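# Put earphones in the chest drawer and close it

## Task

Place the coiled earphones inside the small chest's open drawer, then push the drawer closed, with the chest still standing upright at the end.

## Robot and tools

ROBOT. Two Franka FR3 arms, left_arm and right_arm, each with a Robotiq 140 two-finger gripper and a wrist camera (cam_left_wrist, cam_right_wrist, both 672x504). The fingers can fold at a hinge. A part held near the fingertips, in the outer quarter of the pads, is squeezed normally. Held nearer the palm, the fingers may wrap and pull it in, so narrow parts slip and wide ones get squeezed extra. Fingertips pushed into a surface fold easily unless fully closed, so contact can go unnoticed and the next grasp may fail.

FRAME. Every position, orientation and offset uses the scene frame. Its origin is at table-top height, halfway between the arms' nominal bases. +x points out over the table, +z up, and left_arm sits on the +y side (unrelated to image sides). Calibrated bases: left_arm at (+0.003, +0.327, +0.024) m, right_arm at (+0.023, -0.418, +0.024) m, both nearly unrotated. On the gripper itself, the fingers extend along its +z and close along its y. end_effector_position is the point between the pads when shut. The fingertips stick out about 33 mm past it at gaps up to 40 mm, and about 9 mm when fully open. Reported poses may be off by a few cm, more at long reach.

ROW FORMAT (used by execute_actions and move). One row is a single flat list of 18 numbers covering both arms, each in [-1, 1], even if only one arm moves. Numbers 1-9 are left_arm: dx, dy, dz, rx, ry, rz, then gripper position, force_limit, speed. Numbers 10-18 are the same nine for right_arm. dx..rz are an offset, not a pose. They are measured along the scene axes from that arm's Hand target as it stood when the action or move began. The rotation turns about that target's position, and rx, ry, rz together form one rotation vector. Scale: 1.0 = 0.6 m or 180 degrees. Rows are never cumulative with each other, but each new action or call starts from the updated Hand target, so repeating an offset keeps moving. Six zeros re-request the current Hand target.

GRIPPER NUMBERS. position: +1 = fully open (140 mm), about -0.8 = pads touching, -1 = close until blocked. force_limit: -1 gives about 14 N, 0 about 40 N, +1 about 58 N, after a slow close. speed: -1 is about 30 mm/s, 0 about 140, +1 about 250. A fast close grips much harder. Both force_limit and speed default to +1. Each gripper number is a live command, so resend the previous values to leave a gripper unchanged. Once fingers stop on an object, they stay put until position changes by at least 0.01. To grip harder, raise force_limit and nudge position, e.g. -1 to -0.98. To grip softer, open and close again slowly.

MOTION LIMITS. Each control step, the commanded pose is clipped to within 70 mm and 16 degrees of the measured pose. A gripper can therefore stop short of its Hand target. Sending zeros asks for the target again. If it still falls short, send the remaining distance as an offset. A large rotation can swing the elbow.

TOOLS
- execute_actions(actions, cameras): actions is a list of actions. Each action is a list of up to 15 rows, one per 1/30 s step. A short action repeats its last row to fill 15 steps, so one action lasts 0.5 s. An empty list returns the state plus all camera images. cameras: a list of names, ["all"], or [].
- move(target, speed, blend, blocking, cameras): drives each gripper in a straight line to the offset in target. target is one 18-number row, or a list of up to 15 rows, all counted from the same starting Hand targets. speed is top path speed in m/s, 0.002 to 2, default 0.25, as one value or one per target. blend is a corner-rounding radius in m, default 0 (stop at each target). blocking=false returns after about 0.5 s while the motion continues. A move does not avoid obstacles or the other arm, and it is capped at 10 s. Its result adds a move: line, e.g. done, off_target, moving, held or fault, plus any limits (paced = pose clipped, held = steps withheld).
- wait(seconds 0-10, cameras): lets time run with the last commands held.
- stop(cameras): brakes a running move; the fingers keep going.
- zoom_image(camera, region [x0,y0,x1,y1]): enlarges part of the latest image from that camera, at most 504x504 px.
- set_collision_behavior(contact_force_n: 20, 40 or 85): sets the contact force limit for both arms; not allowed during a move. It starts at 20 N.
- clear_fault(arm): clears a reported torque or force fault on left_arm or right_arm.
- read_manual(section): licence texts only.
- finished_scene(scene): ends the scene; the goal must hold without the robot.

RESULTS. Each arm reports end_effector_position (m) and end_effector_quat_wxyz, plus Hand target (the last commanded pose after clipping, from which the next offsets count). Tool commands shows current gripper commands. object_status: 0 moving, 1 blocked while opening, 2 blocked while closing (a grip), 3 reached the commanded position or pads met (may hold nothing). Check for 2 after closing. position_measured is in counts: 3 open, ~75 = 100 mm, 139 = 60 mm, 200 = 20 mm, 230 = pads together. Also reported: joint positions, velocities and torques, external joint torques (an outside push toward a larger joint angle lowers them), flange force along gripper axes (never exactly zero; includes the weight of a held load), step-by-step positions for action calls, and MOTOR HOT warnings.

FAULTS AND CARE. An arm halts until clear_fault if external force exceeds the contact limit, if a joint's contact torque exceeds its load limit (20/20/18/18/12/12/12 N m, waist to wrist roll), if a joint passes its range, or if a joint moves too fast. If the arm's own grip pins it in place, release before clearing. Overheating, from holding loads, stretched poses or pushing against something, brakes an arm for 30-60 s. Avoid slams, hard pushes, fast swings with a load, and squeezing a part that still rests on something. Never let the grippers or arms touch each other, and never close one gripper on the other's fingers. Don't drop things or let anything leave the table. Keep the chest upright while closing the drawer, and don't ram it. Objects may occasionally be nudged by outside pushes.

Each tool is called after ">>>" as name(argument=value, ...) on one line, values as JSON.

## Session

>>> execute_actions(actions=[])

Scene clock: 0.00 s.
left_arm: end_effector_position=(+0.4815, +0.1872, +0.2269) position_measured=3 object_status=3 end_effector_quat_wxyz=(-0.127, +0.917, +0.378, -0.024) | right_arm: end_effector_position=(+0.6184, -0.2137, +0.3870) position_measured=3 object_status=3 end_effector_quat_wxyz=(+0.189, +0.667, +0.687, +0.216)
Joint positions: left_arm=[-0.357 0.061 -0.029 -2.016 0.158 1.86 -2.788] | right_arm=[0.53 -0.251 -0.099 -2.22 -0.324 2.507 -2.578]
Joint velocities: within noise
Joint torques (N m): no reading
External joint torques (N m): no reading
Flange force (N): no reading
Hand target: left_arm +0.4815, +0.1872, +0.2269; -0.127, +0.917, +0.378, -0.024 | right_arm +0.6184, -0.2137, +0.3870; +0.189, +0.667, +0.687, +0.216
Tool commands: left_gripper/position=+1.0 left_gripper/force_limit=+1.0 left_gripper/speed=+1.0 right_gripper/position=+1.0 right_gripper/force_limit=+1.0 right_gripper/speed=+1.0

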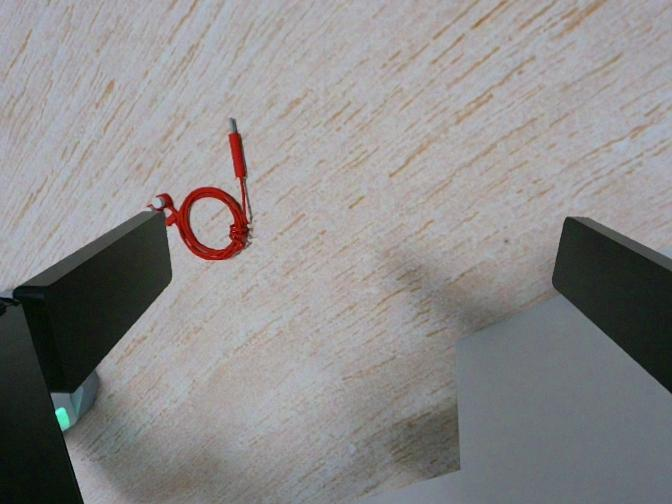

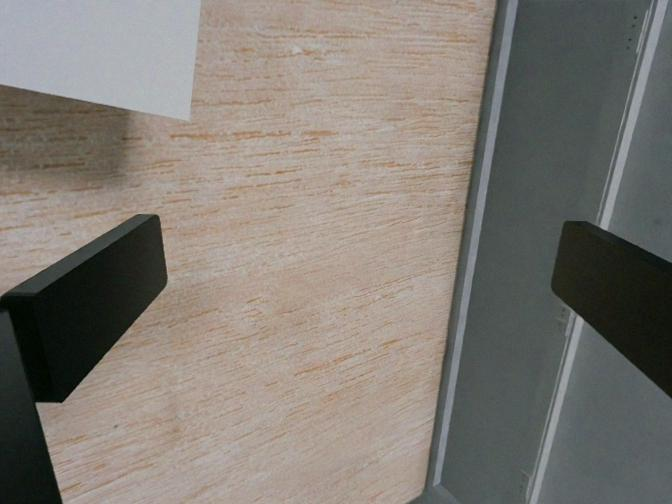

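>>> move(target=[-0.05,0,0.45,-0.069,-0.045,0,1,1,1,-0.2,0,0.3,-0.015,0.185,0,1,1,1], cameras=["all"])

Scene clock: 4.50 s.
left_arm: end_effector_position=(+0.4525, +0.1878, +0.4979) position_measured=3 object_status=3 end_effector_quat_wxyz=(+0.000, +0.923, +0.385, +0.003) | right_arm: end_effector_position=(+0.4989, -0.2134, +0.5677) position_measured=3 object_status=3 end_effector_quat_wxyz=(+0.002, +0.698, +0.716, +0.001)
Joint positions: left_arm=[-0.349 -0.221 0.027 -1.66 0.01 1.444 -2.67] | right_arm=[0.58 0.066 -0.139 -1.126 0.008 1.195 -2.768]
Joint velocities: left_arm=[within noise] | right_arm=[0 0 -0.001 0.002 0.001 -0.004 -0.003]
Joint torques (N m): left_arm=[-1 -23.41 -0.56 24.78 0.74 2.31 0.28] | right_arm=[-1.3 -32.22 -1.02 20.42 1.12 2.18 -0.2]
External joint torques (N m): left_arm=[-1.04 -0.25 -0.18 1.66 -0.21 -0.27 0.28] | right_arm=[-1.26 -1.43 -0.81 -0.16 0.24 -0.41 -0.2]
Flange force (N): left_arm=[1.7 4.3 -6.8] | right_arm=[-4.3 -4.1 2.8]
Hand target: left_arm +0.4515, +0.1872, +0.4969; -0.001, +0.924, +0.381, +0.000 | right_arm +0.4984, -0.2137, +0.5670; +0.000, +0.696, +0.718, +0.000
Off the commanded pose: left_arm 0.002 m, 1 deg | right_arm 0.001 m, 0 deg.
move: done

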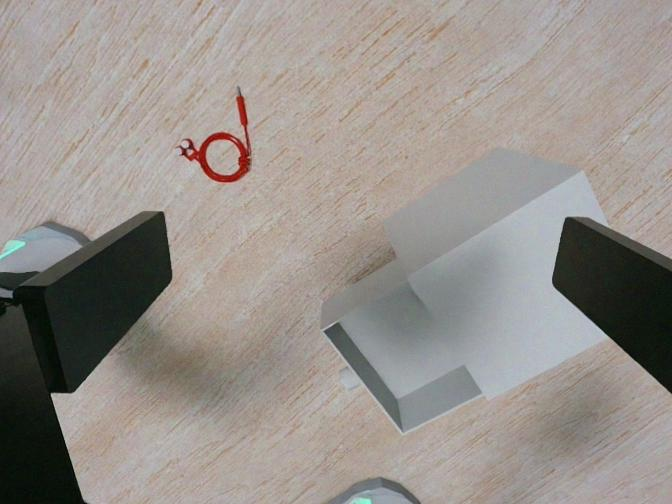

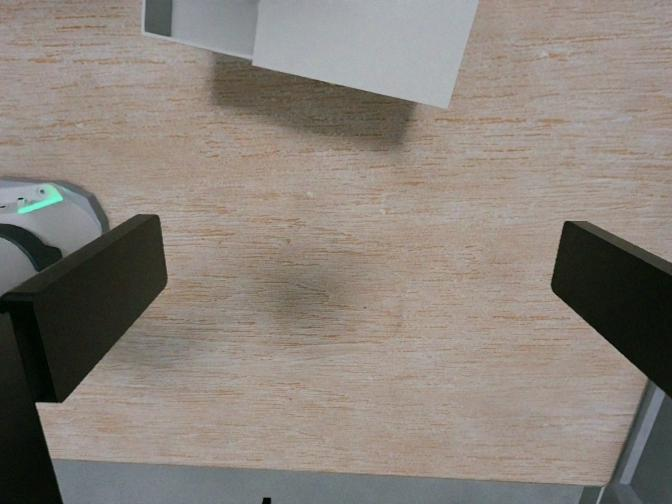

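>>> zoom_image(camera="cam_left_wrist", region=[300, 200, 520, 450])

>>> zoom_image(camera="cam_left_wrist", region=[160, 70, 290, 200])

Scaled by 2.016 from the camera's 672x504 image, which has a finer 960x720 frame.

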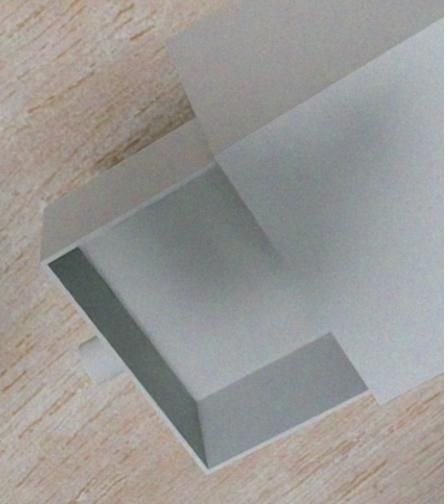

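Scaled by 3.877 from the camera's 672x504 image, which has a finer 960x720 frame.

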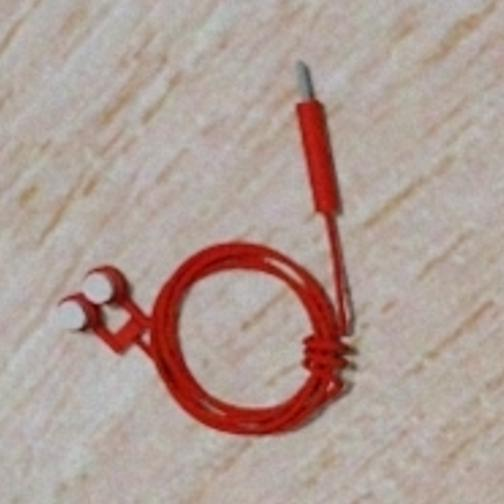

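>>> move(target=[-0.2075,0.133,-0.42,0,0,-0.99,-0.3,1,1,-0.08,-0.25,0,0,0,0,1,1,1], speed=0.7, cameras=["all"])

Scene clock: 15.30 s.
left_arm: end_effector_position=(+0.3266, +0.2657, +0.2449) position_measured=167 object_status=3 end_effector_quat_wxyz=(+0.000, -0.400, +0.916, -0.001) | right_arm: end_effector_position=(+0.4500, -0.3629, +0.5667) position_measured=3 object_status=3 end_effector_quat_wxyz=(-0.001, +0.697, +0.717, -0.001)
Joint positions: left_arm=[-1.387 -1.27 0.914 -2.631 0.858 1.547 -0.229] | right_arm=[0.508 -0.245 -0.263 -1.477 -0.065 1.238 -2.981]
Joint velocities: left_arm=[-0.001 -0.002 -0.001 0.001 -0.001 0.001 0.007] | right_arm=[within noise]
Joint torques (N m): left_arm=[-1.11 11.74 -19.33 16.87 1.11 2.34 0.26] | right_arm=[-0.93 -21.84 1.02 20.01 0.57 2.74 -0.22]
External joint torques (N m): left_arm=[-1.12 0.04 0.06 1.34 0.36 -0.26 0.26] | right_arm=[-1.03 -2.39 -0.86 -1.11 -0.36 0.18 -0.22]
Flange force (N): left_arm=[-2.6 -5.5 -2.8] | right_arm=[-3.6 -10.2 10.4]
Hand target: left_arm +0.3270, +0.2670, +0.2449; +0.000, -0.396, +0.918, -0.001 | right_arm +0.4504, -0.3637, +0.5670; +0.000, +0.696, +0.718, +0.000
Off the commanded pose: left_arm 0.001 m, 1 deg | right_arm 0.001 m, 0 deg.
move: done; limits=paced

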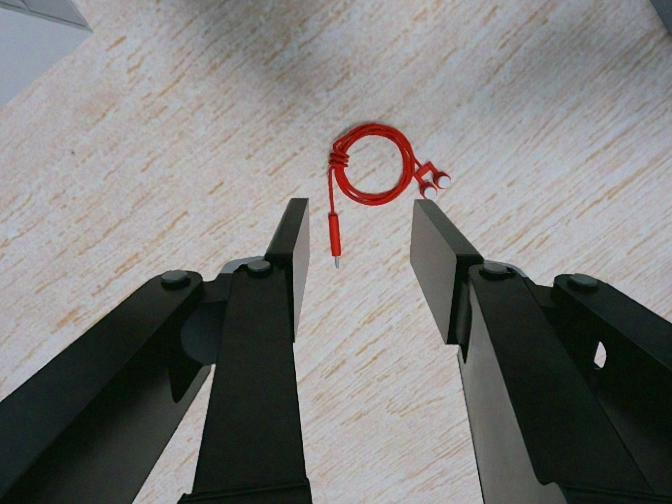

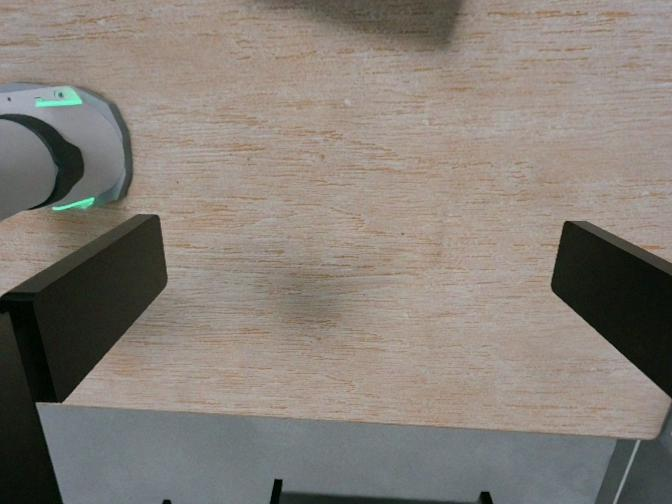

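>>> move(target=[0.0017,-0.0133,-0.318,0,0,0,-0.3,1,1,0,0,0,0,0,0,1,1,1], cameras=["cam_left_wrist"])

Scene clock: 17.87 s.
left_arm: end_effector_position=(+0.3263, +0.2599, +0.0540) position_measured=167 object_status=3 end_effector_quat_wxyz=(-0.001, -0.392, +0.920, +0.001) | right_arm: end_effector_position=(+0.4500, -0.3629, +0.5667) position_measured=3 object_status=3 end_effector_quat_wxyz=(-0.001, +0.697, +0.717, -0.001)
Joint positions: left_arm=[-1.45 -1.243 1.488 -2.815 1.383 1.851 -0.33] | right_arm=[0.508 -0.245 -0.263 -1.477 -0.065 1.238 -2.981]
Joint velocities: left_arm=[0.001 0 0 -0.001 0.001 0.001 -0.005] | right_arm=[within noise]
Joint torques (N m): left_arm=[-1.15 13.64 -20.42 7.23 1.12 2.89 -0.19] | right_arm=[-0.92 -21.87 1.03 20.06 0.58 2.75 -0.21]
External joint torques (N m): left_arm=[-1.22 1 0.16 0.99 0.39 0.29 -0.19] | right_arm=[-0.96 -2.62 -0.75 -0.92 -0.34 0.21 -0.21]
Flange force (N): left_arm=[-0.3 -9.1 4.3] | right_arm=[-3.5 -10.4 10.0]
Hand target: left_arm +0.3280, +0.2590, +0.0541; +0.000, -0.396, +0.918, -0.001 | right_arm +0.4504, -0.3637, +0.5670; +0.000, +0.696, +0.718, +0.000
Off the commanded pose: left_arm 0.002 m, 1 deg | right_arm 0.001 m, 0 deg.
move: done
Images, in order (width x height): cam_left_wrist 672x504.

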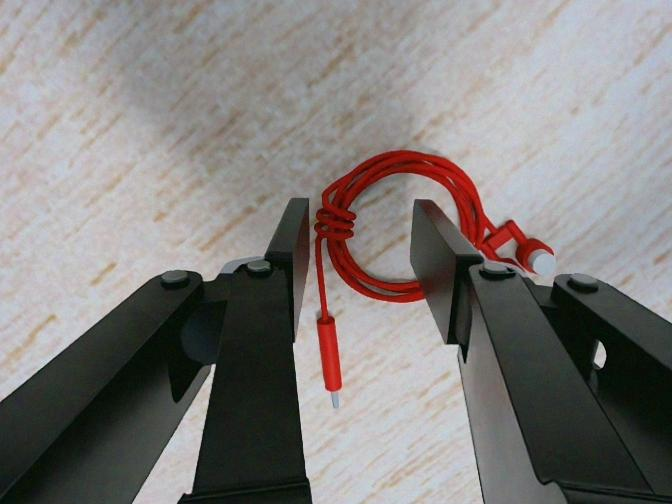

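>>> move(target=[0.0122,-0.0115,-0.012,0,0,0,-0.42,1,1,0,0,0,0,0,0,1,1,1], cameras=["cam_left_wrist"])

>>> move(target=[0,0,-0.015,0,0,0,-0.42,1,1,0,0,0,0,0,0,1,1,1], cameras=["cam_left_wrist"], speed=0.04)

Scene clock: 19.50 s.
left_arm: end_effector_position=(+0.3337, +0.2527, +0.0469) position_measured=182 object_status=3 end_effector_quat_wxyz=(-0.001, -0.392, +0.920, +0.001) | right_arm: end_effector_position=(+0.4500, -0.3629, +0.5667) position_measured=3 object_status=3 end_effector_quat_wxyz=(-0.001, +0.697, +0.717, -0.001)
Joint positions: left_arm=[-1.503 -1.243 1.523 -2.788 1.407 1.859 -0.353] | right_arm=[0.508 -0.245 -0.263 -1.477 -0.065 1.238 -2.981]
Joint velocities: left_arm=[0.001 0 -0.001 0 0 0 -0.007] | right_arm=[within noise]
Joint torques (N m): left_arm=[-1.16 14.25 -20.98 6.71 1.11 2.85 -0.3] | right_arm=[-0.91 -21.8 1 20.08 0.6 2.74 -0.18]
External joint torques (N m): left_arm=[-1.19 1 0.19 1.08 0.39 0.25 -0.3] | right_arm=[-0.91 -2.47 -0.74 -0.94 -0.31 0.2 -0.18]
Flange force (N): left_arm=[0.0 -9.0 4.4] | right_arm=[-3.3 -10.0 9.8]
Hand target: left_arm +0.3354, +0.2521, +0.0469; +0.000, -0.396, +0.918, -0.001 | right_arm +0.4504, -0.3637, +0.5670; +0.000, +0.696, +0.718, +0.000
Off the commanded pose: left_arm 0.002 m, 1 deg | right_arm 0.001 m, 0 deg.
move: done
Images, in order (width x height): cam_left_wrist 672x504.

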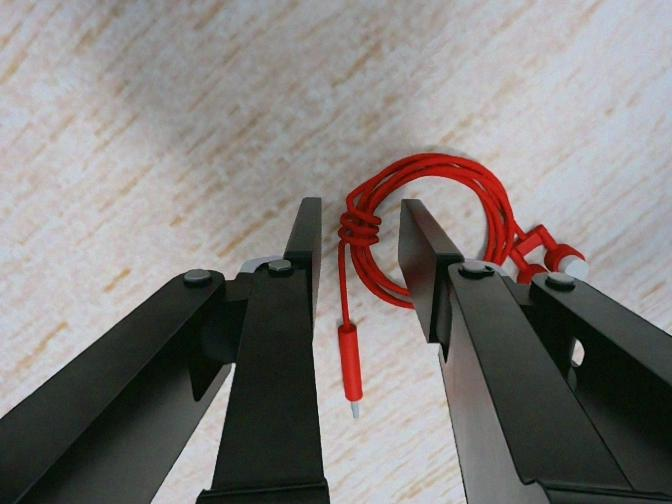

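Scene clock: 20.37 s.
left_arm: end_effector_position=(+0.3336, +0.2533, +0.0377) position_measured=182 object_status=3 end_effector_quat_wxyz=(-0.001, -0.392, +0.920, +0.002) | right_arm: end_effector_position=(+0.4500, -0.3629, +0.5667) position_measured=3 object_status=3 end_effector_quat_wxyz=(-0.001, +0.697, +0.717, -0.001)
Joint positions: left_arm=[-1.514 -1.243 1.556 -2.786 1.437 1.868 -0.362] | right_arm=[0.508 -0.245 -0.263 -1.477 -0.065 1.238 -2.981]
Joint velocities: left_arm=[-0.002 0 0 -0.001 0.003 0.001 -0.004] | right_arm=[within noise]
Joint torques (N m): left_arm=[-1.22 14.54 -20.99 6.03 1.1 2.93 -0.27] | right_arm=[-0.89 -21.83 0.99 20.01 0.57 2.74 -0.17]
External joint torques (N m): left_arm=[-1.2 1.06 0.23 1.01 0.38 0.33 -0.27] | right_arm=[-0.81 -2.44 -0.65 -1.02 -0.34 0.2 -0.17]
Flange force (N): left_arm=[0.1 -8.6 4.7] | right_arm=[-3.1 -10.3 10.2]
Hand target: left_arm +0.3354, +0.2521, +0.0379; +0.000, -0.396, +0.918, -0.001 | right_arm +0.4504, -0.3637, +0.5670; +0.000, +0.696, +0.718, +0.000
Off the commanded pose: left_arm 0.002 m, 1 deg | right_arm 0.001 m, 0 deg.
move: done
Images, in order (width x height): cam_left_wrist 672x504.

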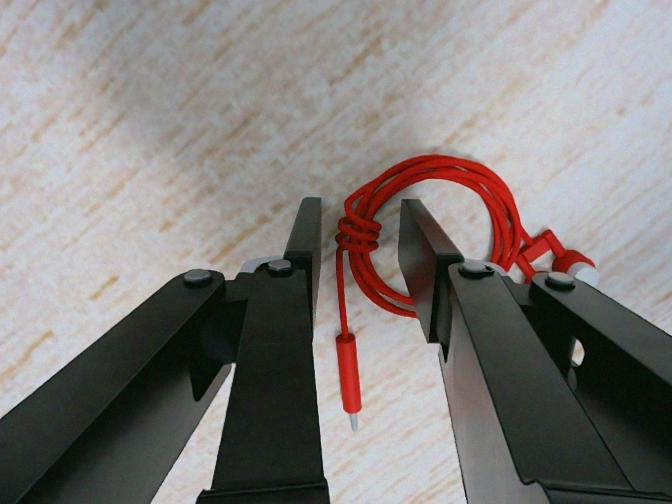

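>>> execute_actions(actions=[[[0,0,0,0,0,0,-1,-1,-1,0,0,0,0,0,0,1,1,1]],[[0,0,0,0,0,0,-1,-1,-1,0,0,0,0,0,0,1,1,1]],[[0,0,0,0,0,0,-1,-1,-1,0,0,0,0,0,0,1,1,1]]], cameras=["cam_left_wrist"])

Scene clock: 22.40 s.
left_arm: end_effector_position=(+0.3356, +0.2531, +0.0385) position_measured=215 object_status=2 end_effector_quat_wxyz=(+0.001, -0.393, +0.920, +0.000) | right_arm: end_effector_position=(+0.4500, -0.3629, +0.5667) position_measured=3 object_status=3 end_effector_quat_wxyz=(-0.001, +0.697, +0.717, -0.001)
Joint positions: left_arm=[-1.514 -1.243 1.554 -2.784 1.438 1.871 -0.363] | right_arm=[0.508 -0.245 -0.263 -1.477 -0.065 1.238 -2.981]
Joint torques (N m): left_arm=[-1.25 14.79 -19.44 4.86 0.83 2.64 -0.23] | right_arm=[-0.87 -21.82 1.02 20.02 0.58 2.73 -0.18]
External joint torques (N m): left_arm=[-1.25 1.29 1.85 -0.23 0.09 0.03 -0.23] | right_arm=[-0.88 -2.43 -0.73 -1.04 -0.34 0.18 -0.18]
External joint torques at the end of the 1st action: left_arm=[-1.19 1.09 0.17 1.21 0.38 0.21 -0.18] | right_arm=[-0.94 -2.6 -0.74 -0.91 -0.35 0.19 -0.18]
External joint torques at the end of the 2nd action: left_arm=[-1.16 1.36 1.84 -0.22 0.09 0.04 -0.19] | right_arm=[-0.85 -2.32 -0.71 -1.03 -0.34 0.2 -0.11]
Flange force (N): left_arm=[1.3 -6.7 9.1] | right_arm=[-3.3 -10.2 10.2]
Flange force at the end of the 1st action (N): left_arm=[-0.4 -8.9 4.3] | right_arm=[-3.4 -10.3 9.9]
Flange force at the end of the 2nd action (N): left_arm=[1.1 -6.3 9.0] | right_arm=[-3.1 -9.9 10.0]
Hand target: left_arm +0.3354, +0.2521, +0.0379; +0.000, -0.396, +0.918, -0.001 | right_arm +0.4504, -0.3637, +0.5670; +0.000, +0.696, +0.718, +0.000
Off the commanded pose: left_arm 0.001 m, 0 deg | right_arm 0.001 m, 0 deg.
Step readings (end_effector_position of left_arm | right_arm; steps 1 to 15: 1st action; 16 to 30: 2nd action; 31 to 45: 3rd action):
0: (+0.3337, +0.2533, +0.0377) | (+0.4500, -0.3629, +0.5667)
1: (+0.3337, +0.2533, +0.0377) | (+0.4500, -0.3629, +0.5667)
2: (+0.3337, +0.2533, +0.0377) | (+0.4500, -0.3629, +0.5667)
4: (+0.3337, +0.2533, +0.0377) | (+0.4500, -0.3629, +0.5667)
8: (+0.3337, +0.2533, +0.0377) | (+0.4500, -0.3629, +0.5667)
15: (+0.3337, +0.2533, +0.0377) | (+0.4500, -0.3629, +0.5667)
16: (+0.3338, +0.2533, +0.0377) | (+0.4500, -0.3629, +0.5667)
17: (+0.3340, +0.2532, +0.0378) | (+0.4500, -0.3629, +0.5667)
19: (+0.3343, +0.2533, +0.0379) | (+0.4500, -0.3629, +0.5667)
23: (+0.3352, +0.2534, +0.0383) | (+0.4500, -0.3629, +0.5667)
30: (+0.3356, +0.2531, +0.0385) | (+0.4500, -0.3629, +0.5667)
31: (+0.3356, +0.2531, +0.0385) | (+0.4500, -0.3629, +0.5667)
32: (+0.3356, +0.2531, +0.0385) | (+0.4500, -0.3629, +0.5667)
34: (+0.3356, +0.2531, +0.0385) | (+0.4500, -0.3629, +0.5667)
38: (+0.3356, +0.2531, +0.0385) | (+0.4500, -0.3629, +0.5667)
45: (+0.3356, +0.2531, +0.0385) | (+0.4500, -0.3629, +0.5667)
Images, in order (width x height): cam_left_wrist 672x504.

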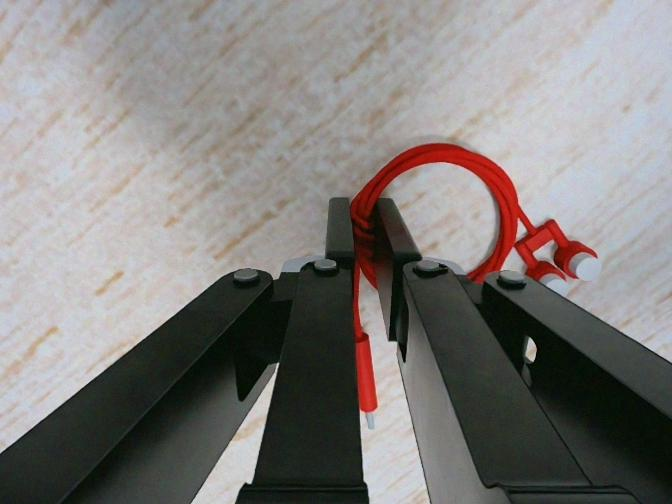

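>>> move(target=[0,0,0.47,0,0,0,-1,-1,-1,0,0,0,0,0,0,1,1,1], cameras=["all"])

Scene clock: 25.87 s.
left_arm: end_effector_position=(+0.3365, +0.2517, +0.3195) position_measured=215 object_status=2 end_effector_quat_wxyz=(+0.001, -0.400, +0.916, -0.002) | right_arm: end_effector_position=(+0.4500, -0.3629, +0.5667) position_measured=3 object_status=3 end_effector_quat_wxyz=(-0.001, +0.697, +0.717, -0.001)
Joint positions: left_arm=[-1.493 -1.209 0.806 -2.445 0.752 1.431 -0.246] | right_arm=[0.508 -0.245 -0.263 -1.477 -0.065 1.238 -2.981]
Joint velocities: left_arm=[0 -0.001 -0.001 0 -0.001 -0.005 0.003] | right_arm=[within noise]
Joint torques (N m): left_arm=[-1.15 13.04 -19.88 17.97 0.65 2.35 0.26] | right_arm=[-0.82 -21.81 1.01 20.06 0.59 2.74 -0.21]
External joint torques (N m): left_arm=[-1.17 0.79 -0.44 1.43 -0.11 -0.26 0.26] | right_arm=[-0.85 -2.63 -0.76 -0.87 -0.32 0.2 -0.21]
Flange force (N): left_arm=[-1.2 -6.0 -6.0] | right_arm=[-3.4 -10.3 9.8]
Hand target: left_arm +0.3354, +0.2521, +0.3199; +0.000, -0.396, +0.918, -0.001 | right_arm +0.4504, -0.3637, +0.5670; +0.000, +0.696, +0.718, +0.000
Off the commanded pose: left_arm 0.001 m, 1 deg | right_arm 0.001 m, 0 deg.
move: done

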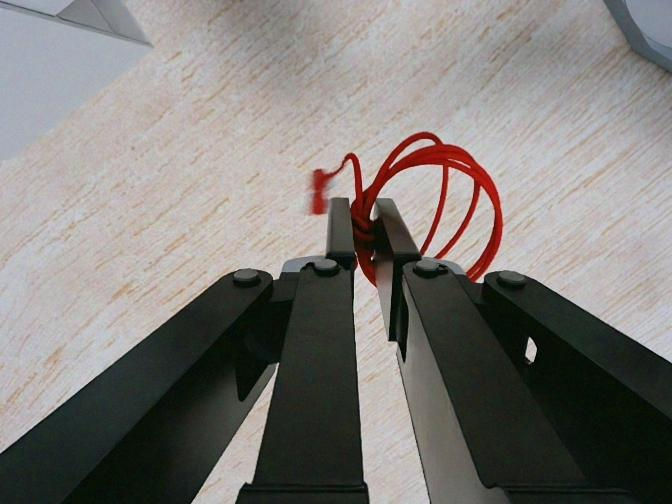

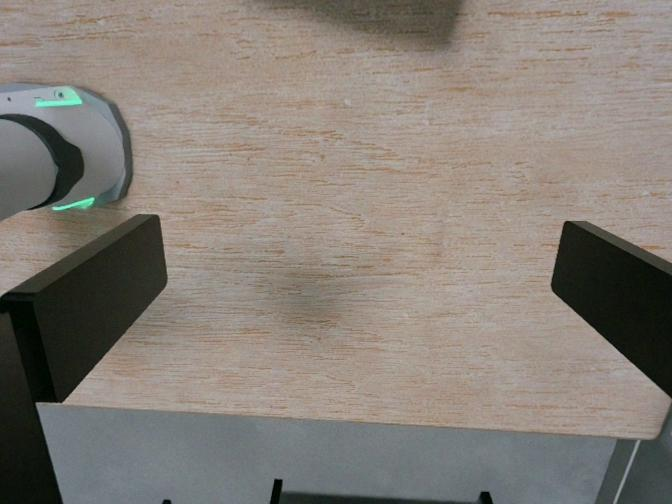

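>>> move(target=[[0.012,-0.14,0.15,0,0,0.08,-1,-1,-1,-0.05,-0.05,0,0,0,0,1,1,1],[0.029,-0.475,0.15,0,0,0.178,-1,-1,-1,-0.05,-0.05,0,0,0,0,1,1,1]], blend=0.05, cameras=["all"])

Scene clock: 28.80 s.
left_arm: end_effector_position=(+0.3521, -0.0311, +0.4096) position_measured=215 object_status=2 end_effector_quat_wxyz=(+0.001, -0.630, +0.777, +0.002) | right_arm: end_effector_position=(+0.4214, -0.3927, +0.5671) position_measured=3 object_status=3 end_effector_quat_wxyz=(+0.000, +0.697, +0.717, +0.001)
Joint positions: left_arm=[-1.754 -0.286 0.81 -1.847 0.208 1.642 -0.759] | right_arm=[0.528 -0.354 -0.296 -1.572 -0.106 1.235 -2.998]
Joint velocities: left_arm=[-0.002 -0.001 0 -0.001 0.001 0 -0.006] | right_arm=[within noise]
Joint torques (N m): left_arm=[-0.2 -11.11 -7.03 25.85 0.58 2.97 -0.19] | right_arm=[-0.45 -17.41 1.71 19.96 0.54 2.15 -0.24]
External joint torques (N m): left_arm=[-0.08 0.31 -0.07 1.88 -0.2 0.34 -0.19] | right_arm=[-0.43 -2.4 -1.16 -0.91 -0.37 -0.4 -0.24]
Flange force (N): left_arm=[4.6 -5.7 -4.9] | right_arm=[-3.3 -8.7 7.3]
Hand target: left_arm +0.3528, -0.0329, +0.4099; +0.000, -0.634, +0.773, +0.000 | right_arm +0.4204, -0.3937, +0.5670; +0.000, +0.696, +0.718, +0.000
Off the commanded pose: left_arm 0.002 m, 1 deg | right_arm 0.001 m, 0 deg.
joint sent to its limit (right arm) — joint 7 (wrist roll), lower limit. The joint targets still meet the commanded pose.
move: done

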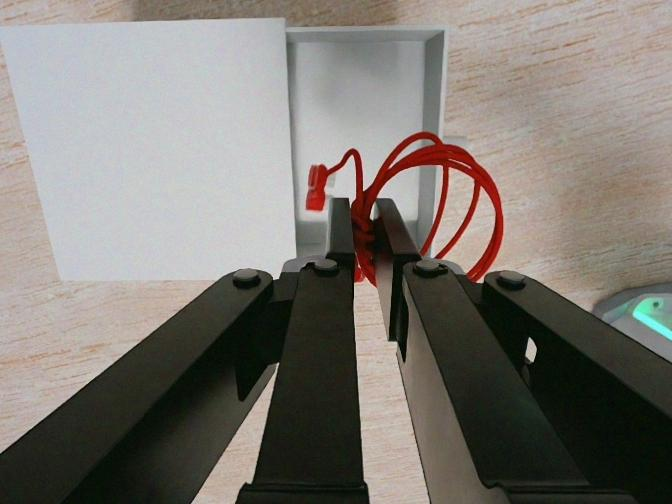

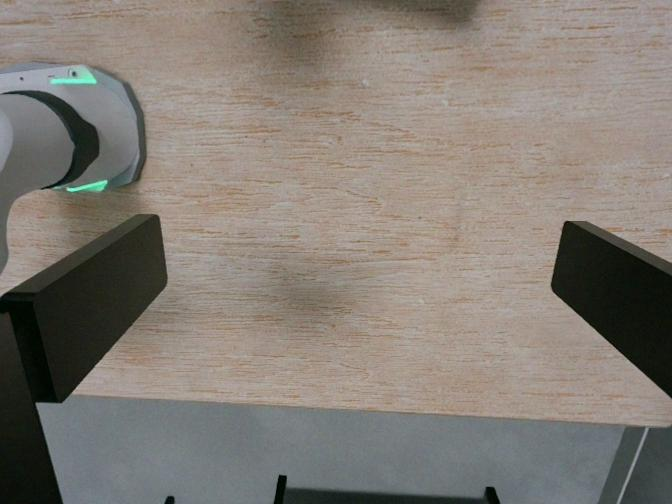

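>>> move(target=[0.006,-0.02,-0.22,0,0,0,-1,-1,-1,0,0,0,0,0,0,1,1,1], speed=0.15, cameras=["cam_left_wrist"])

Scene clock: 31.13 s.
left_arm: end_effector_position=(+0.3563, -0.0435, +0.2788) position_measured=215 object_status=2 end_effector_quat_wxyz=(+0.001, -0.637, +0.771, +0.001) | right_arm: end_effector_position=(+0.4214, -0.3927, +0.5671) position_measured=3 object_status=3 end_effector_quat_wxyz=(+0.000, +0.697, +0.717, +0.001)
Joint positions: left_arm=[-1.77 -0.214 0.892 -2.125 0.183 1.982 -0.76] | right_arm=[0.528 -0.354 -0.296 -1.572 -0.106 1.235 -2.998]
Joint velocities: left_arm=[-0.002 0 0.001 0 0 0.003 0] | right_arm=[within noise]
Joint torques (N m): left_arm=[-1.25 -12.89 -4.81 25.88 0.53 3 0.18] | right_arm=[-0.53 -17.4 1.73 19.93 0.54 2.16 -0.18]
External joint torques (N m): left_arm=[-1.42 0.31 0.37 1.45 -0.21 0.36 0.19] | right_arm=[-0.63 -2.58 -1.28 -0.84 -0.39 -0.39 -0.18]
Flange force (N): left_arm=[6.1 -7.6 -0.9] | right_arm=[-3.5 -9.0 7.3]
Hand target: left_arm +0.3564, -0.0449, +0.2779; +0.000, -0.634, +0.773, +0.000 | right_arm +0.4204, -0.3937, +0.5670; +0.000, +0.696, +0.718, +0.000
Off the commanded pose: left_arm 0.002 m, 0 deg | right_arm 0.001 m, 0 deg.
joint sent to its limit (right arm) — joint 7 (wrist roll), lower limit. The joint targets still meet the commanded pose.
move: done
Images, in order (width x height): cam_left_wrist 672x504.

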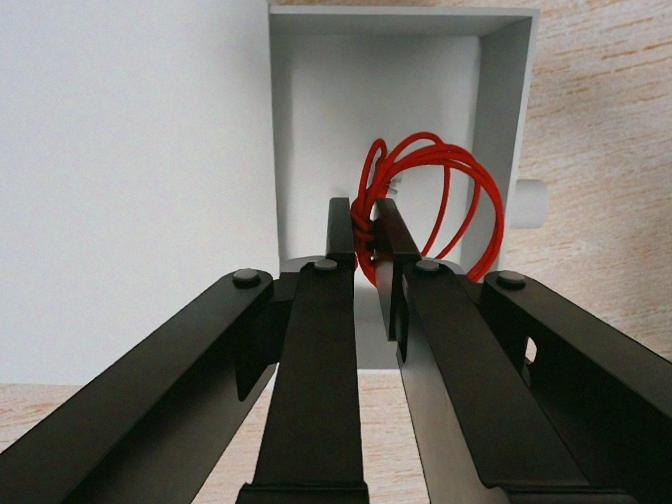

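>>> move(target=[0.003,0.003,-0.088,0,0,0,-1,-1,-1,0,0,0,0,0,0,1,1,1], speed=0.08, cameras=["cam_left_wrist"])

Scene clock: 32.73 s.
left_arm: end_effector_position=(+0.3580, -0.0421, +0.2260) position_measured=215 object_status=2 end_effector_quat_wxyz=(+0.001, -0.637, +0.771, +0.000) | right_arm: end_effector_position=(+0.4214, -0.3927, +0.5671) position_measured=3 object_status=3 end_effector_quat_wxyz=(+0.000, +0.697, +0.717, +0.001)
Joint positions: left_arm=[-1.791 -0.147 0.946 -2.215 0.142 2.124 -0.722] | right_arm=[0.528 -0.354 -0.296 -1.572 -0.106 1.235 -2.998]
Joint velocities: left_arm=[0 0 0.001 0 -0.001 0.003 0.007] | right_arm=[within noise]
Joint torques (N m): left_arm=[-1.18 -13.36 -3.42 25.29 0.49 3.02 0.22] | right_arm=[-0.45 -17.39 1.71 19.84 0.54 2.16 -0.18]
External joint torques (N m): left_arm=[-1.18 0.31 0.34 1.47 -0.19 0.4 0.22] | right_arm=[-0.55 -2.47 -1.33 -1 -0.38 -0.4 -0.18]
Flange force (N): left_arm=[5.9 -7.8 0.5] | right_arm=[-3.5 -9.1 7.9]
Hand target: left_arm +0.3582, -0.0431, +0.2251; +0.000, -0.634, +0.773, +0.000 | right_arm +0.4204, -0.3937, +0.5670; +0.000, +0.696, +0.718, +0.000
Off the commanded pose: left_arm 0.001 m, 0 deg | right_arm 0.001 m, 0 deg.
joint sent to its limit (right arm) — joint 7 (wrist roll), lower limit. The joint targets still meet the commanded pose.
move: done
Images, in order (width x height): cam_left_wrist 672x504.

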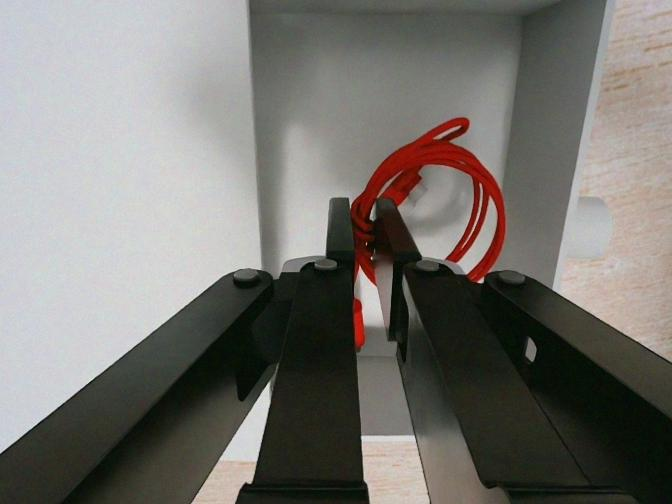

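>>> move(target=[0,0,-0.03,0,0,0,-1,-1,-1,0,0,0,0,0,0,1,1,1], speed=0.05, cameras=["cam_left_wrist"])

>>> execute_actions(actions=[[[0,0,0,0,0,0,-0.5,-1,-1,0,0,0,0,0,0,1,1,1]],[[0,0,0,0,0,0,-0.5,-1,-1,0,0,0,0,0,0,1,1,1]]], cameras=["cam_left_wrist"])

Scene clock: 34.10 s.
left_arm: end_effector_position=(+0.3581, -0.0426, +0.2083) position_measured=215 object_status=2 end_effector_quat_wxyz=(+0.000, -0.637, +0.771, +0.000) | right_arm: end_effector_position=(+0.4214, -0.3927, +0.5671) position_measured=3 object_status=3 end_effector_quat_wxyz=(+0.000, +0.697, +0.717, +0.001)
Joint positions: left_arm=[-1.801 -0.114 0.965 -2.241 0.115 2.173 -0.701] | right_arm=[0.528 -0.354 -0.296 -1.572 -0.106 1.235 -2.998]
Joint velocities: left_arm=[0.001 0 -0.001 -0.001 -0.001 0.003 0.005] | right_arm=[within noise]
Joint torques (N m): left_arm=[-1.03 -13.7 -2.62 24.71 0.48 2.91 0.15] | right_arm=[-0.49 -17.37 1.71 19.92 0.52 2.17 -0.18]
External joint torques (N m): left_arm=[-0.96 0.28 0.39 1.18 -0.17 0.29 0.15] | right_arm=[-0.5 -2.3 -1.2 -1 -0.38 -0.39 -0.18]
Flange force (N): left_arm=[4.9 -6.5 0.8] | right_arm=[-3.2 -8.7 7.6]
Hand target: left_arm +0.3582, -0.0431, +0.2071; +0.000, -0.634, +0.773, +0.000 | right_arm +0.4204, -0.3937, +0.5670; +0.000, +0.696, +0.718, +0.000
Off the commanded pose: left_arm 0.001 m, 0 deg | right_arm 0.001 m, 0 deg.
joint sent to its limit (right arm) — joint 7 (wrist roll), lower limit. The joint targets still meet the commanded pose.
move: done
Images, in order (width x height): cam_left_wrist 672x504.

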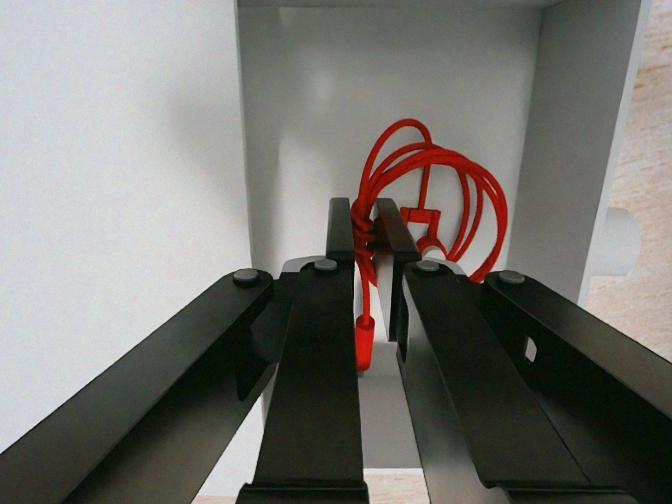

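Scene clock: 35.30 s.
left_arm: end_effector_position=(+0.3582, -0.0426, +0.2083) position_measured=192 object_status=3 end_effector_quat_wxyz=(+0.000, -0.636, +0.771, +0.000) | right_arm: end_effector_position=(+0.4214, -0.3927, +0.5671) position_measured=3 object_status=3 end_effector_quat_wxyz=(+0.000, +0.697, +0.717, +0.001)
Joint positions: left_arm=[-1.801 -0.114 0.965 -2.241 0.114 2.173 -0.699] | right_arm=[0.528 -0.354 -0.296 -1.572 -0.106 1.235 -2.998]
Joint torques (N m): left_arm=[-1.16 -13.75 -2.71 24.7 0.49 2.91 0.21] | right_arm=[-0.45 -17.35 1.78 19.93 0.56 2.14 -0.18]
External joint torques (N m): left_arm=[-1.15 0.28 0.23 1.15 -0.17 0.29 0.21] | right_arm=[-0.49 -2.45 -1.16 -0.85 -0.35 -0.41 -0.18]
External joint torques at the end of the 1st action: left_arm=[-1.11 0.29 0.23 1.15 -0.16 0.3 0.25] | right_arm=[-0.45 -2.35 -1.19 -1 -0.37 -0.41 -0.13]
Flange force (N): left_arm=[5.0 -6.4 0.8] | right_arm=[-3.2 -8.8 7.1]
Flange force at the end of the 1st action (N): left_arm=[5.0 -6.6 0.9] | right_arm=[-3.1 -8.9 7.6]
Hand target: left_arm +0.3582, -0.0431, +0.2071; +0.000, -0.634, +0.773, +0.000 | right_arm +0.4204, -0.3937, +0.5670; +0.000, +0.696, +0.718, +0.000
Off the commanded pose: left_arm 0.001 m, 0 deg | right_arm 0.001 m, 0 deg.
joint sent to its limit (right arm) — joint 7 (wrist roll), lower limit. The joint targets still meet the commanded pose.
Step readings (end_effector_position of left_arm | right_arm; steps 1 to 15: 1st action; 16 to 30: 2nd action):
0: (+0.3581, -0.0426, +0.2083) | (+0.4214, -0.3927, +0.5671)
1: (+0.3581, -0.0427, +0.2083) | (+0.4214, -0.3927, +0.5671)
2: (+0.3581, -0.0427, +0.2083) | (+0.4214, -0.3927, +0.5671)
4: (+0.3581, -0.0427, +0.2083) | (+0.4214, -0.3927, +0.5671)
8: (+0.3581, -0.0427, +0.2083) | (+0.4214, -0.3927, +0.5671)
15: (+0.3582, -0.0426, +0.2083) | (+0.4214, -0.3927, +0.5671)
16: (+0.3582, -0.0426, +0.2083) | (+0.4214, -0.3927, +0.5671)
17: (+0.3582, -0.0426, +0.2083) | (+0.4214, -0.3927, +0.5671)
19: (+0.3582, -0.0426, +0.2083) | (+0.4214, -0.3927, +0.5671)
23: (+0.3582, -0.0426, +0.2083) | (+0.4214, -0.3927, +0.5671)
30: (+0.3582, -0.0426, +0.2083) | (+0.4214, -0.3927, +0.5671)
Images, in order (width x height): cam_left_wrist 672x504.

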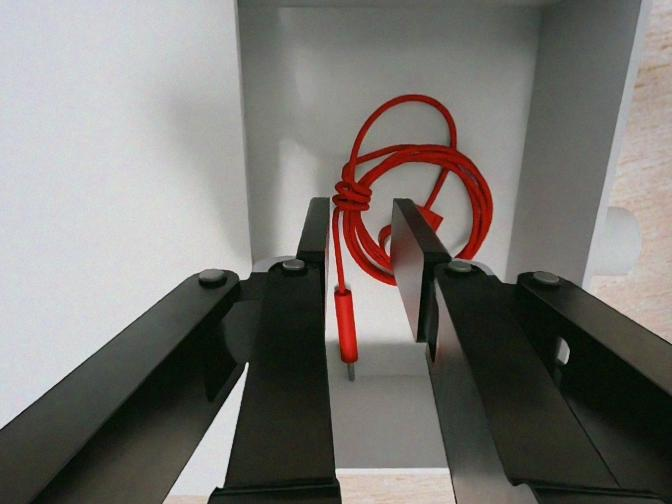

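>>> move(target=[[0,0,0.258,0,0,0,-0.5,-1,-1,0,0,0,0,0,0,1,1,1],[-0.227,0.046,0.258,0,0,-0.5,-0.85,-1,0,0,0,0,0,0,0,1,1,1]], speed=0.4, cameras=["cam_left_wrist"])

Scene clock: 41.07 s.
left_arm: end_effector_position=(+0.2207, -0.0165, +0.3617) position_measured=233 object_status=3 end_effector_quat_wxyz=(+0.000, +0.095, +0.995, -0.001) | right_arm: end_effector_position=(+0.4214, -0.3927, +0.5671) position_measured=3 object_status=3 end_effector_quat_wxyz=(+0.000, +0.697, +0.717, +0.001)
Joint positions: left_arm=[-2.228 -0.869 0.84 -2.211 0.604 1.55 0.187] | right_arm=[0.528 -0.354 -0.296 -1.572 -0.106 1.235 -2.998]
Joint torques (N m): left_arm=[-0.75 6.86 -17.94 21.15 0.91 2.37 0.27] | right_arm=[-0.48 -17.39 1.68 19.92 0.55 2.15 -0.14]
External joint torques (N m): left_arm=[-0.73 0.37 -0.13 1.65 0.17 -0.18 0.27] | right_arm=[-0.49 -2.42 -1.23 -0.91 -0.36 -0.4 -0.14]
Flange force (N): left_arm=[-4.0 -4.8 -5.0] | right_arm=[-3.2 -8.8 7.3]
Hand target: left_arm +0.2220, -0.0155, +0.3619; +0.000, +0.099, +0.995, -0.001 | right_arm +0.4204, -0.3937, +0.5670; +0.000, +0.696, +0.718, +0.000
Off the commanded pose: left_arm 0.002 m, 0 deg | right_arm 0.001 m, 0 deg.
joint sent to its limit (right arm) — joint 7 (wrist roll), lower limit. The joint targets still meet the commanded pose.
move: done
Images, in order (width x height): cam_left_wrist 672x504.

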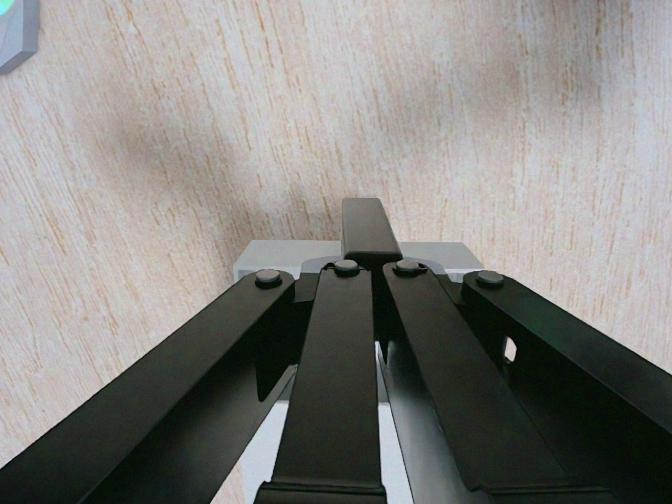

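>>> move(target=[[-0.041,0.006,0,0,0,0,-0.85,-1,0,0,0,0,0,0,0,1,1,1],[-0.041,0.006,-0.268,0,0,0,-0.85,-1,0,0,0,0,0,0,0,1,1,1]], cameras=["cam_left_wrist"], blend=0.01)

Scene clock: 43.23 s.
left_arm: end_effector_position=(+0.1970, -0.0111, +0.2019) position_measured=233 object_status=3 end_effector_quat_wxyz=(-0.002, +0.102, +0.995, +0.000) | right_arm: end_effector_position=(+0.4214, -0.3927, +0.5671) position_measured=3 object_status=3 end_effector_quat_wxyz=(+0.000, +0.697, +0.717, +0.001)
Joint positions: left_arm=[-2.215 -0.894 1.053 -2.567 0.792 1.893 0.096] | right_arm=[0.528 -0.354 -0.296 -1.572 -0.106 1.235 -2.998]
Joint velocities: left_arm=[0 -0.001 0 0 0 0.005 -0.005] | right_arm=[within noise]
Joint torques (N m): left_arm=[-0.69 7.29 -18.07 18.85 0.96 2.81 -0.12] | right_arm=[-0.47 -17.35 1.7 19.89 0.55 2.15 -0.22]
External joint torques (N m): left_arm=[-0.67 1.22 -0.03 0.83 0.26 0.25 -0.12] | right_arm=[-0.55 -2.24 -1.32 -1.02 -0.37 -0.4 -0.22]
Flange force (N): left_arm=[-2.8 -7.0 1.0] | right_arm=[-3.5 -8.4 7.5]
Hand target: left_arm +0.1974, -0.0119, +0.2011; +0.000, +0.099, +0.995, -0.001 | right_arm +0.4204, -0.3937, +0.5670; +0.000, +0.696, +0.718, +0.000
Off the commanded pose: left_arm 0.001 m, 0 deg | right_arm 0.001 m, 0 deg.
joint sent to its limit (right arm) — joint 7 (wrist roll), lower limit. The joint targets still meet the commanded pose.
move: done
Images, in order (width x height): cam_left_wrist 672x504.

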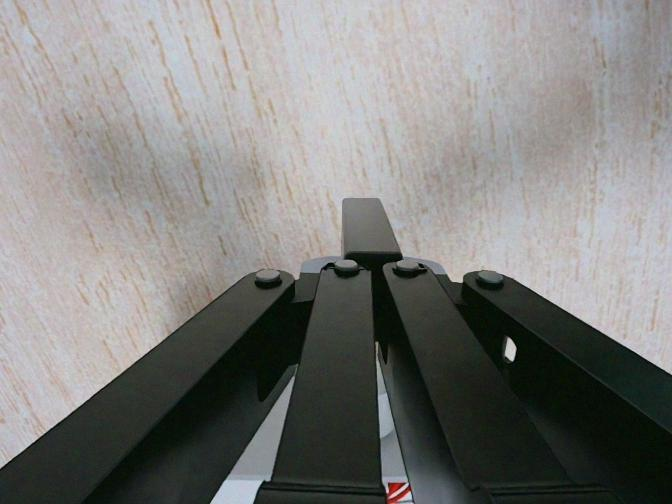

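>>> move(target=[0.065,-0.013,0,0,0,0,-0.85,-1,0,0,0,0,0,0,0,1,1,1], speed=0.05, cameras=["cam_left_wrist"])

Scene clock: 44.97 s.
left_arm: end_effector_position=(+0.2351, -0.0207, +0.2015) position_measured=233 object_status=3 end_effector_quat_wxyz=(-0.001, +0.094, +0.996, -0.003) | right_arm: end_effector_position=(+0.4214, -0.3927, +0.5671) position_measured=3 object_status=3 end_effector_quat_wxyz=(+0.000, +0.697, +0.717, +0.001)
Joint positions: left_arm=[-2.254 -0.878 1.139 -2.488 0.822 1.893 0.139] | right_arm=[0.528 -0.354 -0.296 -1.572 -0.106 1.235 -2.998]
Joint velocities: left_arm=[0.001 0 0 0 0 -0.001 0.005] | right_arm=[within noise]
Joint torques (N m): left_arm=[-1.17 8.61 -19.21 19.12 1.1 2.26 0.3] | right_arm=[-0.45 -17.38 1.72 19.91 0.55 2.16 -0.18]
External joint torques (N m): left_arm=[-1.16 0.74 0.27 1.59 0.4 -0.31 0.3] | right_arm=[-0.53 -2.41 -1.28 -0.93 -0.37 -0.39 -0.18]
Flange force (N): left_arm=[-6.1 -8.2 -0.7] | right_arm=[-3.4 -8.7 7.4]
Hand target: left_arm +0.2364, -0.0197, +0.2011; +0.000, +0.099, +0.995, -0.001 | right_arm +0.4204, -0.3937, +0.5670; +0.000, +0.696, +0.718, +0.000
Off the commanded pose: left_arm 0.002 m, 1 deg | right_arm 0.001 m, 0 deg.
joint sent to its limit (right arm) — joint 7 (wrist roll), lower limit. The joint targets still meet the commanded pose.
move: done
Images, in order (width x height): cam_left_wrist 672x504.

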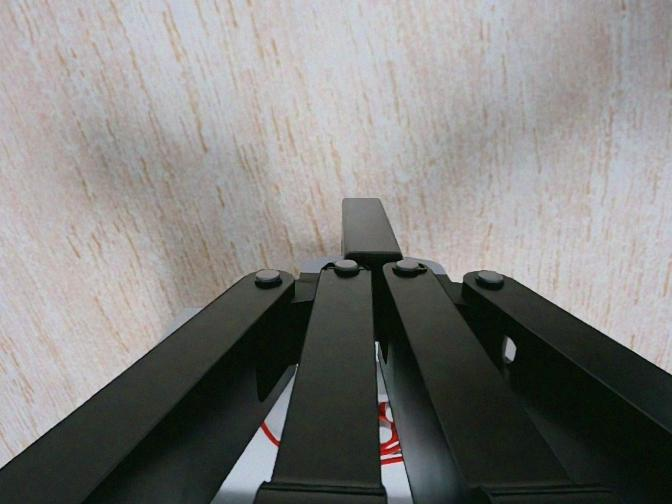

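>>> move(target=[0.098,-0.02,0,0,0,0,-0.85,-1,0,0,0,0,0,0,0,1,1,1], speed=0.05, cameras=["cam_left_wrist"])

Scene clock: 47.17 s.
left_arm: end_effector_position=(+0.2935, -0.0330, +0.2015) position_measured=233 object_status=3 end_effector_quat_wxyz=(-0.002, +0.094, +0.996, -0.003) | right_arm: end_effector_position=(+0.4214, -0.3927, +0.5671) position_measured=3 object_status=3 end_effector_quat_wxyz=(+0.000, +0.697, +0.717, +0.001)
Joint positions: left_arm=[-2.336 -0.862 1.268 -2.349 0.857 1.877 0.229] | right_arm=[0.528 -0.354 -0.296 -1.572 -0.106 1.235 -2.998]
Joint velocities: left_arm=[0 -0.001 0 0 0.001 0 0.006] | right_arm=[within noise]
Joint torques (N m): left_arm=[-0.87 12.51 -20.92 18.71 1.27 2.23 0.26] | right_arm=[-0.48 -17.42 1.8 19.92 0.55 2.17 -0.19]
External joint torques (N m): left_arm=[-0.98 1 0.58 1.68 0.56 -0.34 0.26] | right_arm=[-0.49 -2.47 -1.11 -0.9 -0.36 -0.39 -0.19]
Flange force (N): left_arm=[-7.7 -8.3 0.1] | right_arm=[-3.2 -9.0 7.4]
Hand target: left_arm +0.2952, -0.0317, +0.2011; +0.000, +0.099, +0.995, -0.001 | right_arm +0.4204, -0.3937, +0.5670; +0.000, +0.696, +0.718, +0.000
Off the commanded pose: left_arm 0.002 m, 1 deg | right_arm 0.001 m, 0 deg.
joint sent to its limit (right arm) — joint 7 (wrist roll), lower limit. The joint targets still meet the commanded pose.
move: done
Images, in order (width x height): cam_left_wrist 672x504.

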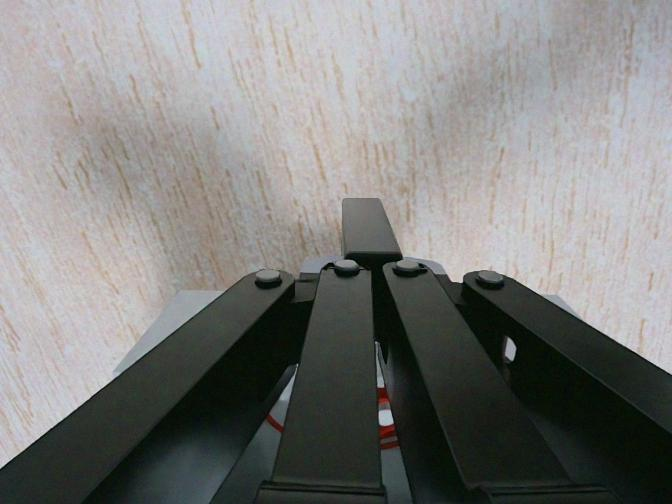

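>>> move(target=[0.065,-0.013,0,0,0,0,-0.85,-1,0,0,0,0,0,0,0,1,1,1], speed=0.05, cameras=["cam_left_wrist"])

>>> move(target=[0.013,-0.003,0,0,0,0,-0.85,-1,0,0,0,0,0,0,0,1,1,1], speed=0.03)

>>> move(target=[0.013,-0.003,0,0,0,0,-0.85,-1,0,0,0,0,0,0,0,1,1,1], speed=0.03, cameras=["cam_left_wrist"])

Scene clock: 49.23 s.
left_arm: end_effector_position=(+0.3325, -0.0408, +0.2015) position_measured=233 object_status=3 end_effector_quat_wxyz=(-0.001, +0.094, +0.996, -0.003) | right_arm: end_effector_position=(+0.4214, -0.3927, +0.5671) position_measured=3 object_status=3 end_effector_quat_wxyz=(+0.000, +0.697, +0.717, +0.001)
Joint positions: left_arm=[-2.403 -0.859 1.353 -2.247 0.875 1.862 0.287] | right_arm=[0.528 -0.354 -0.296 -1.572 -0.106 1.235 -2.998]
Joint velocities: left_arm=[0 -0.001 0 -0.001 0 -0.001 0.005] | right_arm=[within noise]
Joint torques (N m): left_arm=[-0.94 15.78 -22.11 18.44 1.32 2.28 0.33] | right_arm=[-0.48 -17.38 1.74 19.95 0.55 2.16 -0.2]
External joint torques (N m): left_arm=[-0.94 1.18 0.64 1.83 0.62 -0.29 0.33] | right_arm=[-0.44 -2.1 -1.13 -1.04 -0.36 -0.39 -0.2]
Flange force (N): left_arm=[-8.7 -8.3 -0.1] | right_arm=[-3.1 -8.2 7.4]
Hand target: left_arm +0.3342, -0.0395, +0.2011; +0.000, +0.099, +0.995, -0.001 | right_arm +0.4204, -0.3937, +0.5670; +0.000, +0.696, +0.718, +0.000
Off the commanded pose: left_arm 0.002 m, 1 deg | right_arm 0.001 m, 0 deg.
joint sent to its limit (right arm) — joint 7 (wrist roll), lower limit. The joint targets still meet the commanded pose.
move: done
Images, in order (width x height): cam_left_wrist 672x504.

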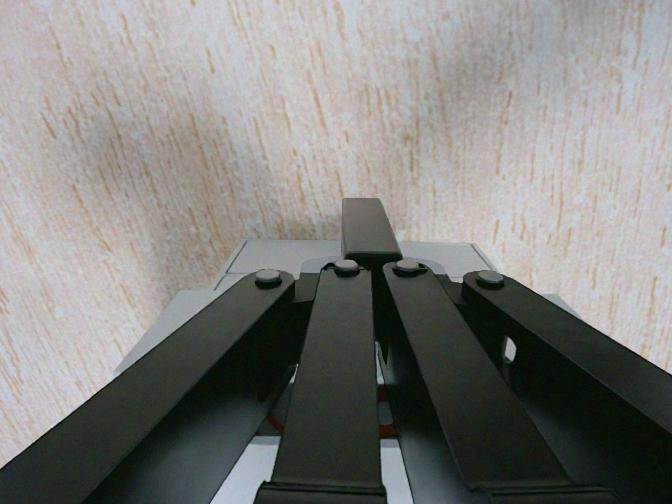

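Scene clock: 50.10 s.
left_arm: end_effector_position=(+0.3402, -0.0427, +0.2015) position_measured=233 object_status=3 end_effector_quat_wxyz=(-0.002, +0.094, +0.996, -0.003) | right_arm: end_effector_position=(+0.4214, -0.3927, +0.5671) position_measured=3 object_status=3 end_effector_quat_wxyz=(+0.000, +0.697, +0.717, +0.001)
Joint positions: left_arm=[-2.417 -0.859 1.371 -2.226 0.878 1.859 0.299] | right_arm=[0.528 -0.354 -0.296 -1.572 -0.106 1.235 -2.998]
Joint velocities: left_arm=[0.001 0 -0.001 -0.001 -0.001 -0.001 0.006] | right_arm=[within noise]
Joint torques (N m): left_arm=[-1.04 16.54 -22.32 18.35 1.28 2.35 0.22] | right_arm=[-0.46 -17.43 1.73 19.92 0.55 2.16 -0.17]
External joint torques (N m): left_arm=[-0.96 1.21 0.67 1.88 0.58 -0.22 0.22] | right_arm=[-0.44 -2.46 -1.13 -0.93 -0.36 -0.39 -0.17]
Flange force (N): left_arm=[-8.8 -8.7 0.0] | right_arm=[-3.1 -9.0 7.5]
Hand target: left_arm +0.3420, -0.0413, +0.2011; +0.000, +0.099, +0.995, -0.001 | right_arm +0.4204, -0.3937, +0.5670; +0.000, +0.696, +0.718, +0.000
Off the commanded pose: left_arm 0.002 m, 1 deg | right_arm 0.001 m, 0 deg.
joint sent to its limit (right arm) — joint 7 (wrist roll), lower limit. The joint targets still meet the commanded pose.
move: done

Scene clock: 50.97 s.
left_arm: end_effector_position=(+0.3480, -0.0444, +0.2014) position_measured=233 object_status=3 end_effector_quat_wxyz=(-0.002, +0.094, +0.996, -0.003) | right_arm: end_effector_position=(+0.4214, -0.3927, +0.5671) position_measured=3 object_status=3 end_effector_quat_wxyz=(+0.000, +0.697, +0.717, +0.001)
Joint positions: left_arm=[-2.433 -0.859 1.388 -2.204 0.88 1.856 0.311] | right_arm=[0.528 -0.354 -0.296 -1.572 -0.106 1.235 -2.998]
Joint velocities: left_arm=[-0.001 0 0 0.001 0.001 -0.001 0.007] | right_arm=[within noise]
Joint torques (N m): left_arm=[-0.92 17.28 -22.59 18.09 1.27 2.31 0.25] | right_arm=[-0.41 -17.39 1.74 19.92 0.55 2.16 -0.18]
External joint torques (N m): left_arm=[-0.98 1.26 0.54 1.63 0.56 -0.24 0.26] | right_arm=[-0.47 -2.28 -1.24 -1.01 -0.37 -0.41 -0.18]
Flange force (N): left_arm=[-8.0 -8.0 -0.2] | right_arm=[-3.2 -8.6 7.5]
Hand target: left_arm +0.3498, -0.0431, +0.2011; +0.000, +0.099, +0.995, -0.001 | right_arm +0.4204, -0.3937, +0.5670; +0.000, +0.696, +0.718, +0.000
Off the commanded pose: left_arm 0.002 m, 1 deg | right_arm 0.001 m, 0 deg.
joint sent to its limit (right arm) — joint 7 (wrist roll), lower limit. The joint targets still meet the commanded pose.
move: done
Images, in order (width x height): cam_left_wrist 672x504.

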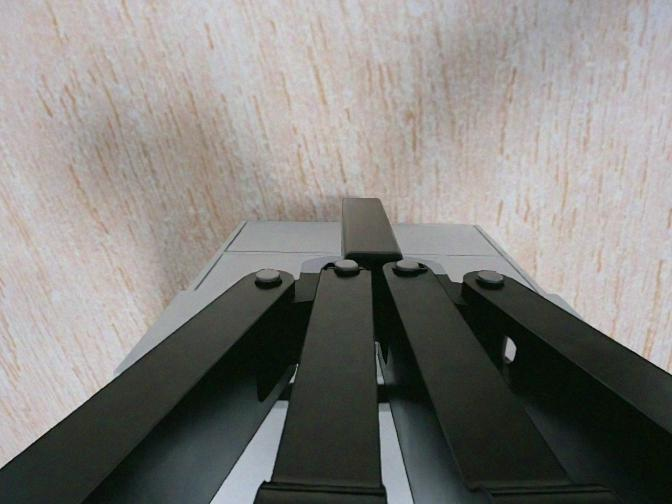

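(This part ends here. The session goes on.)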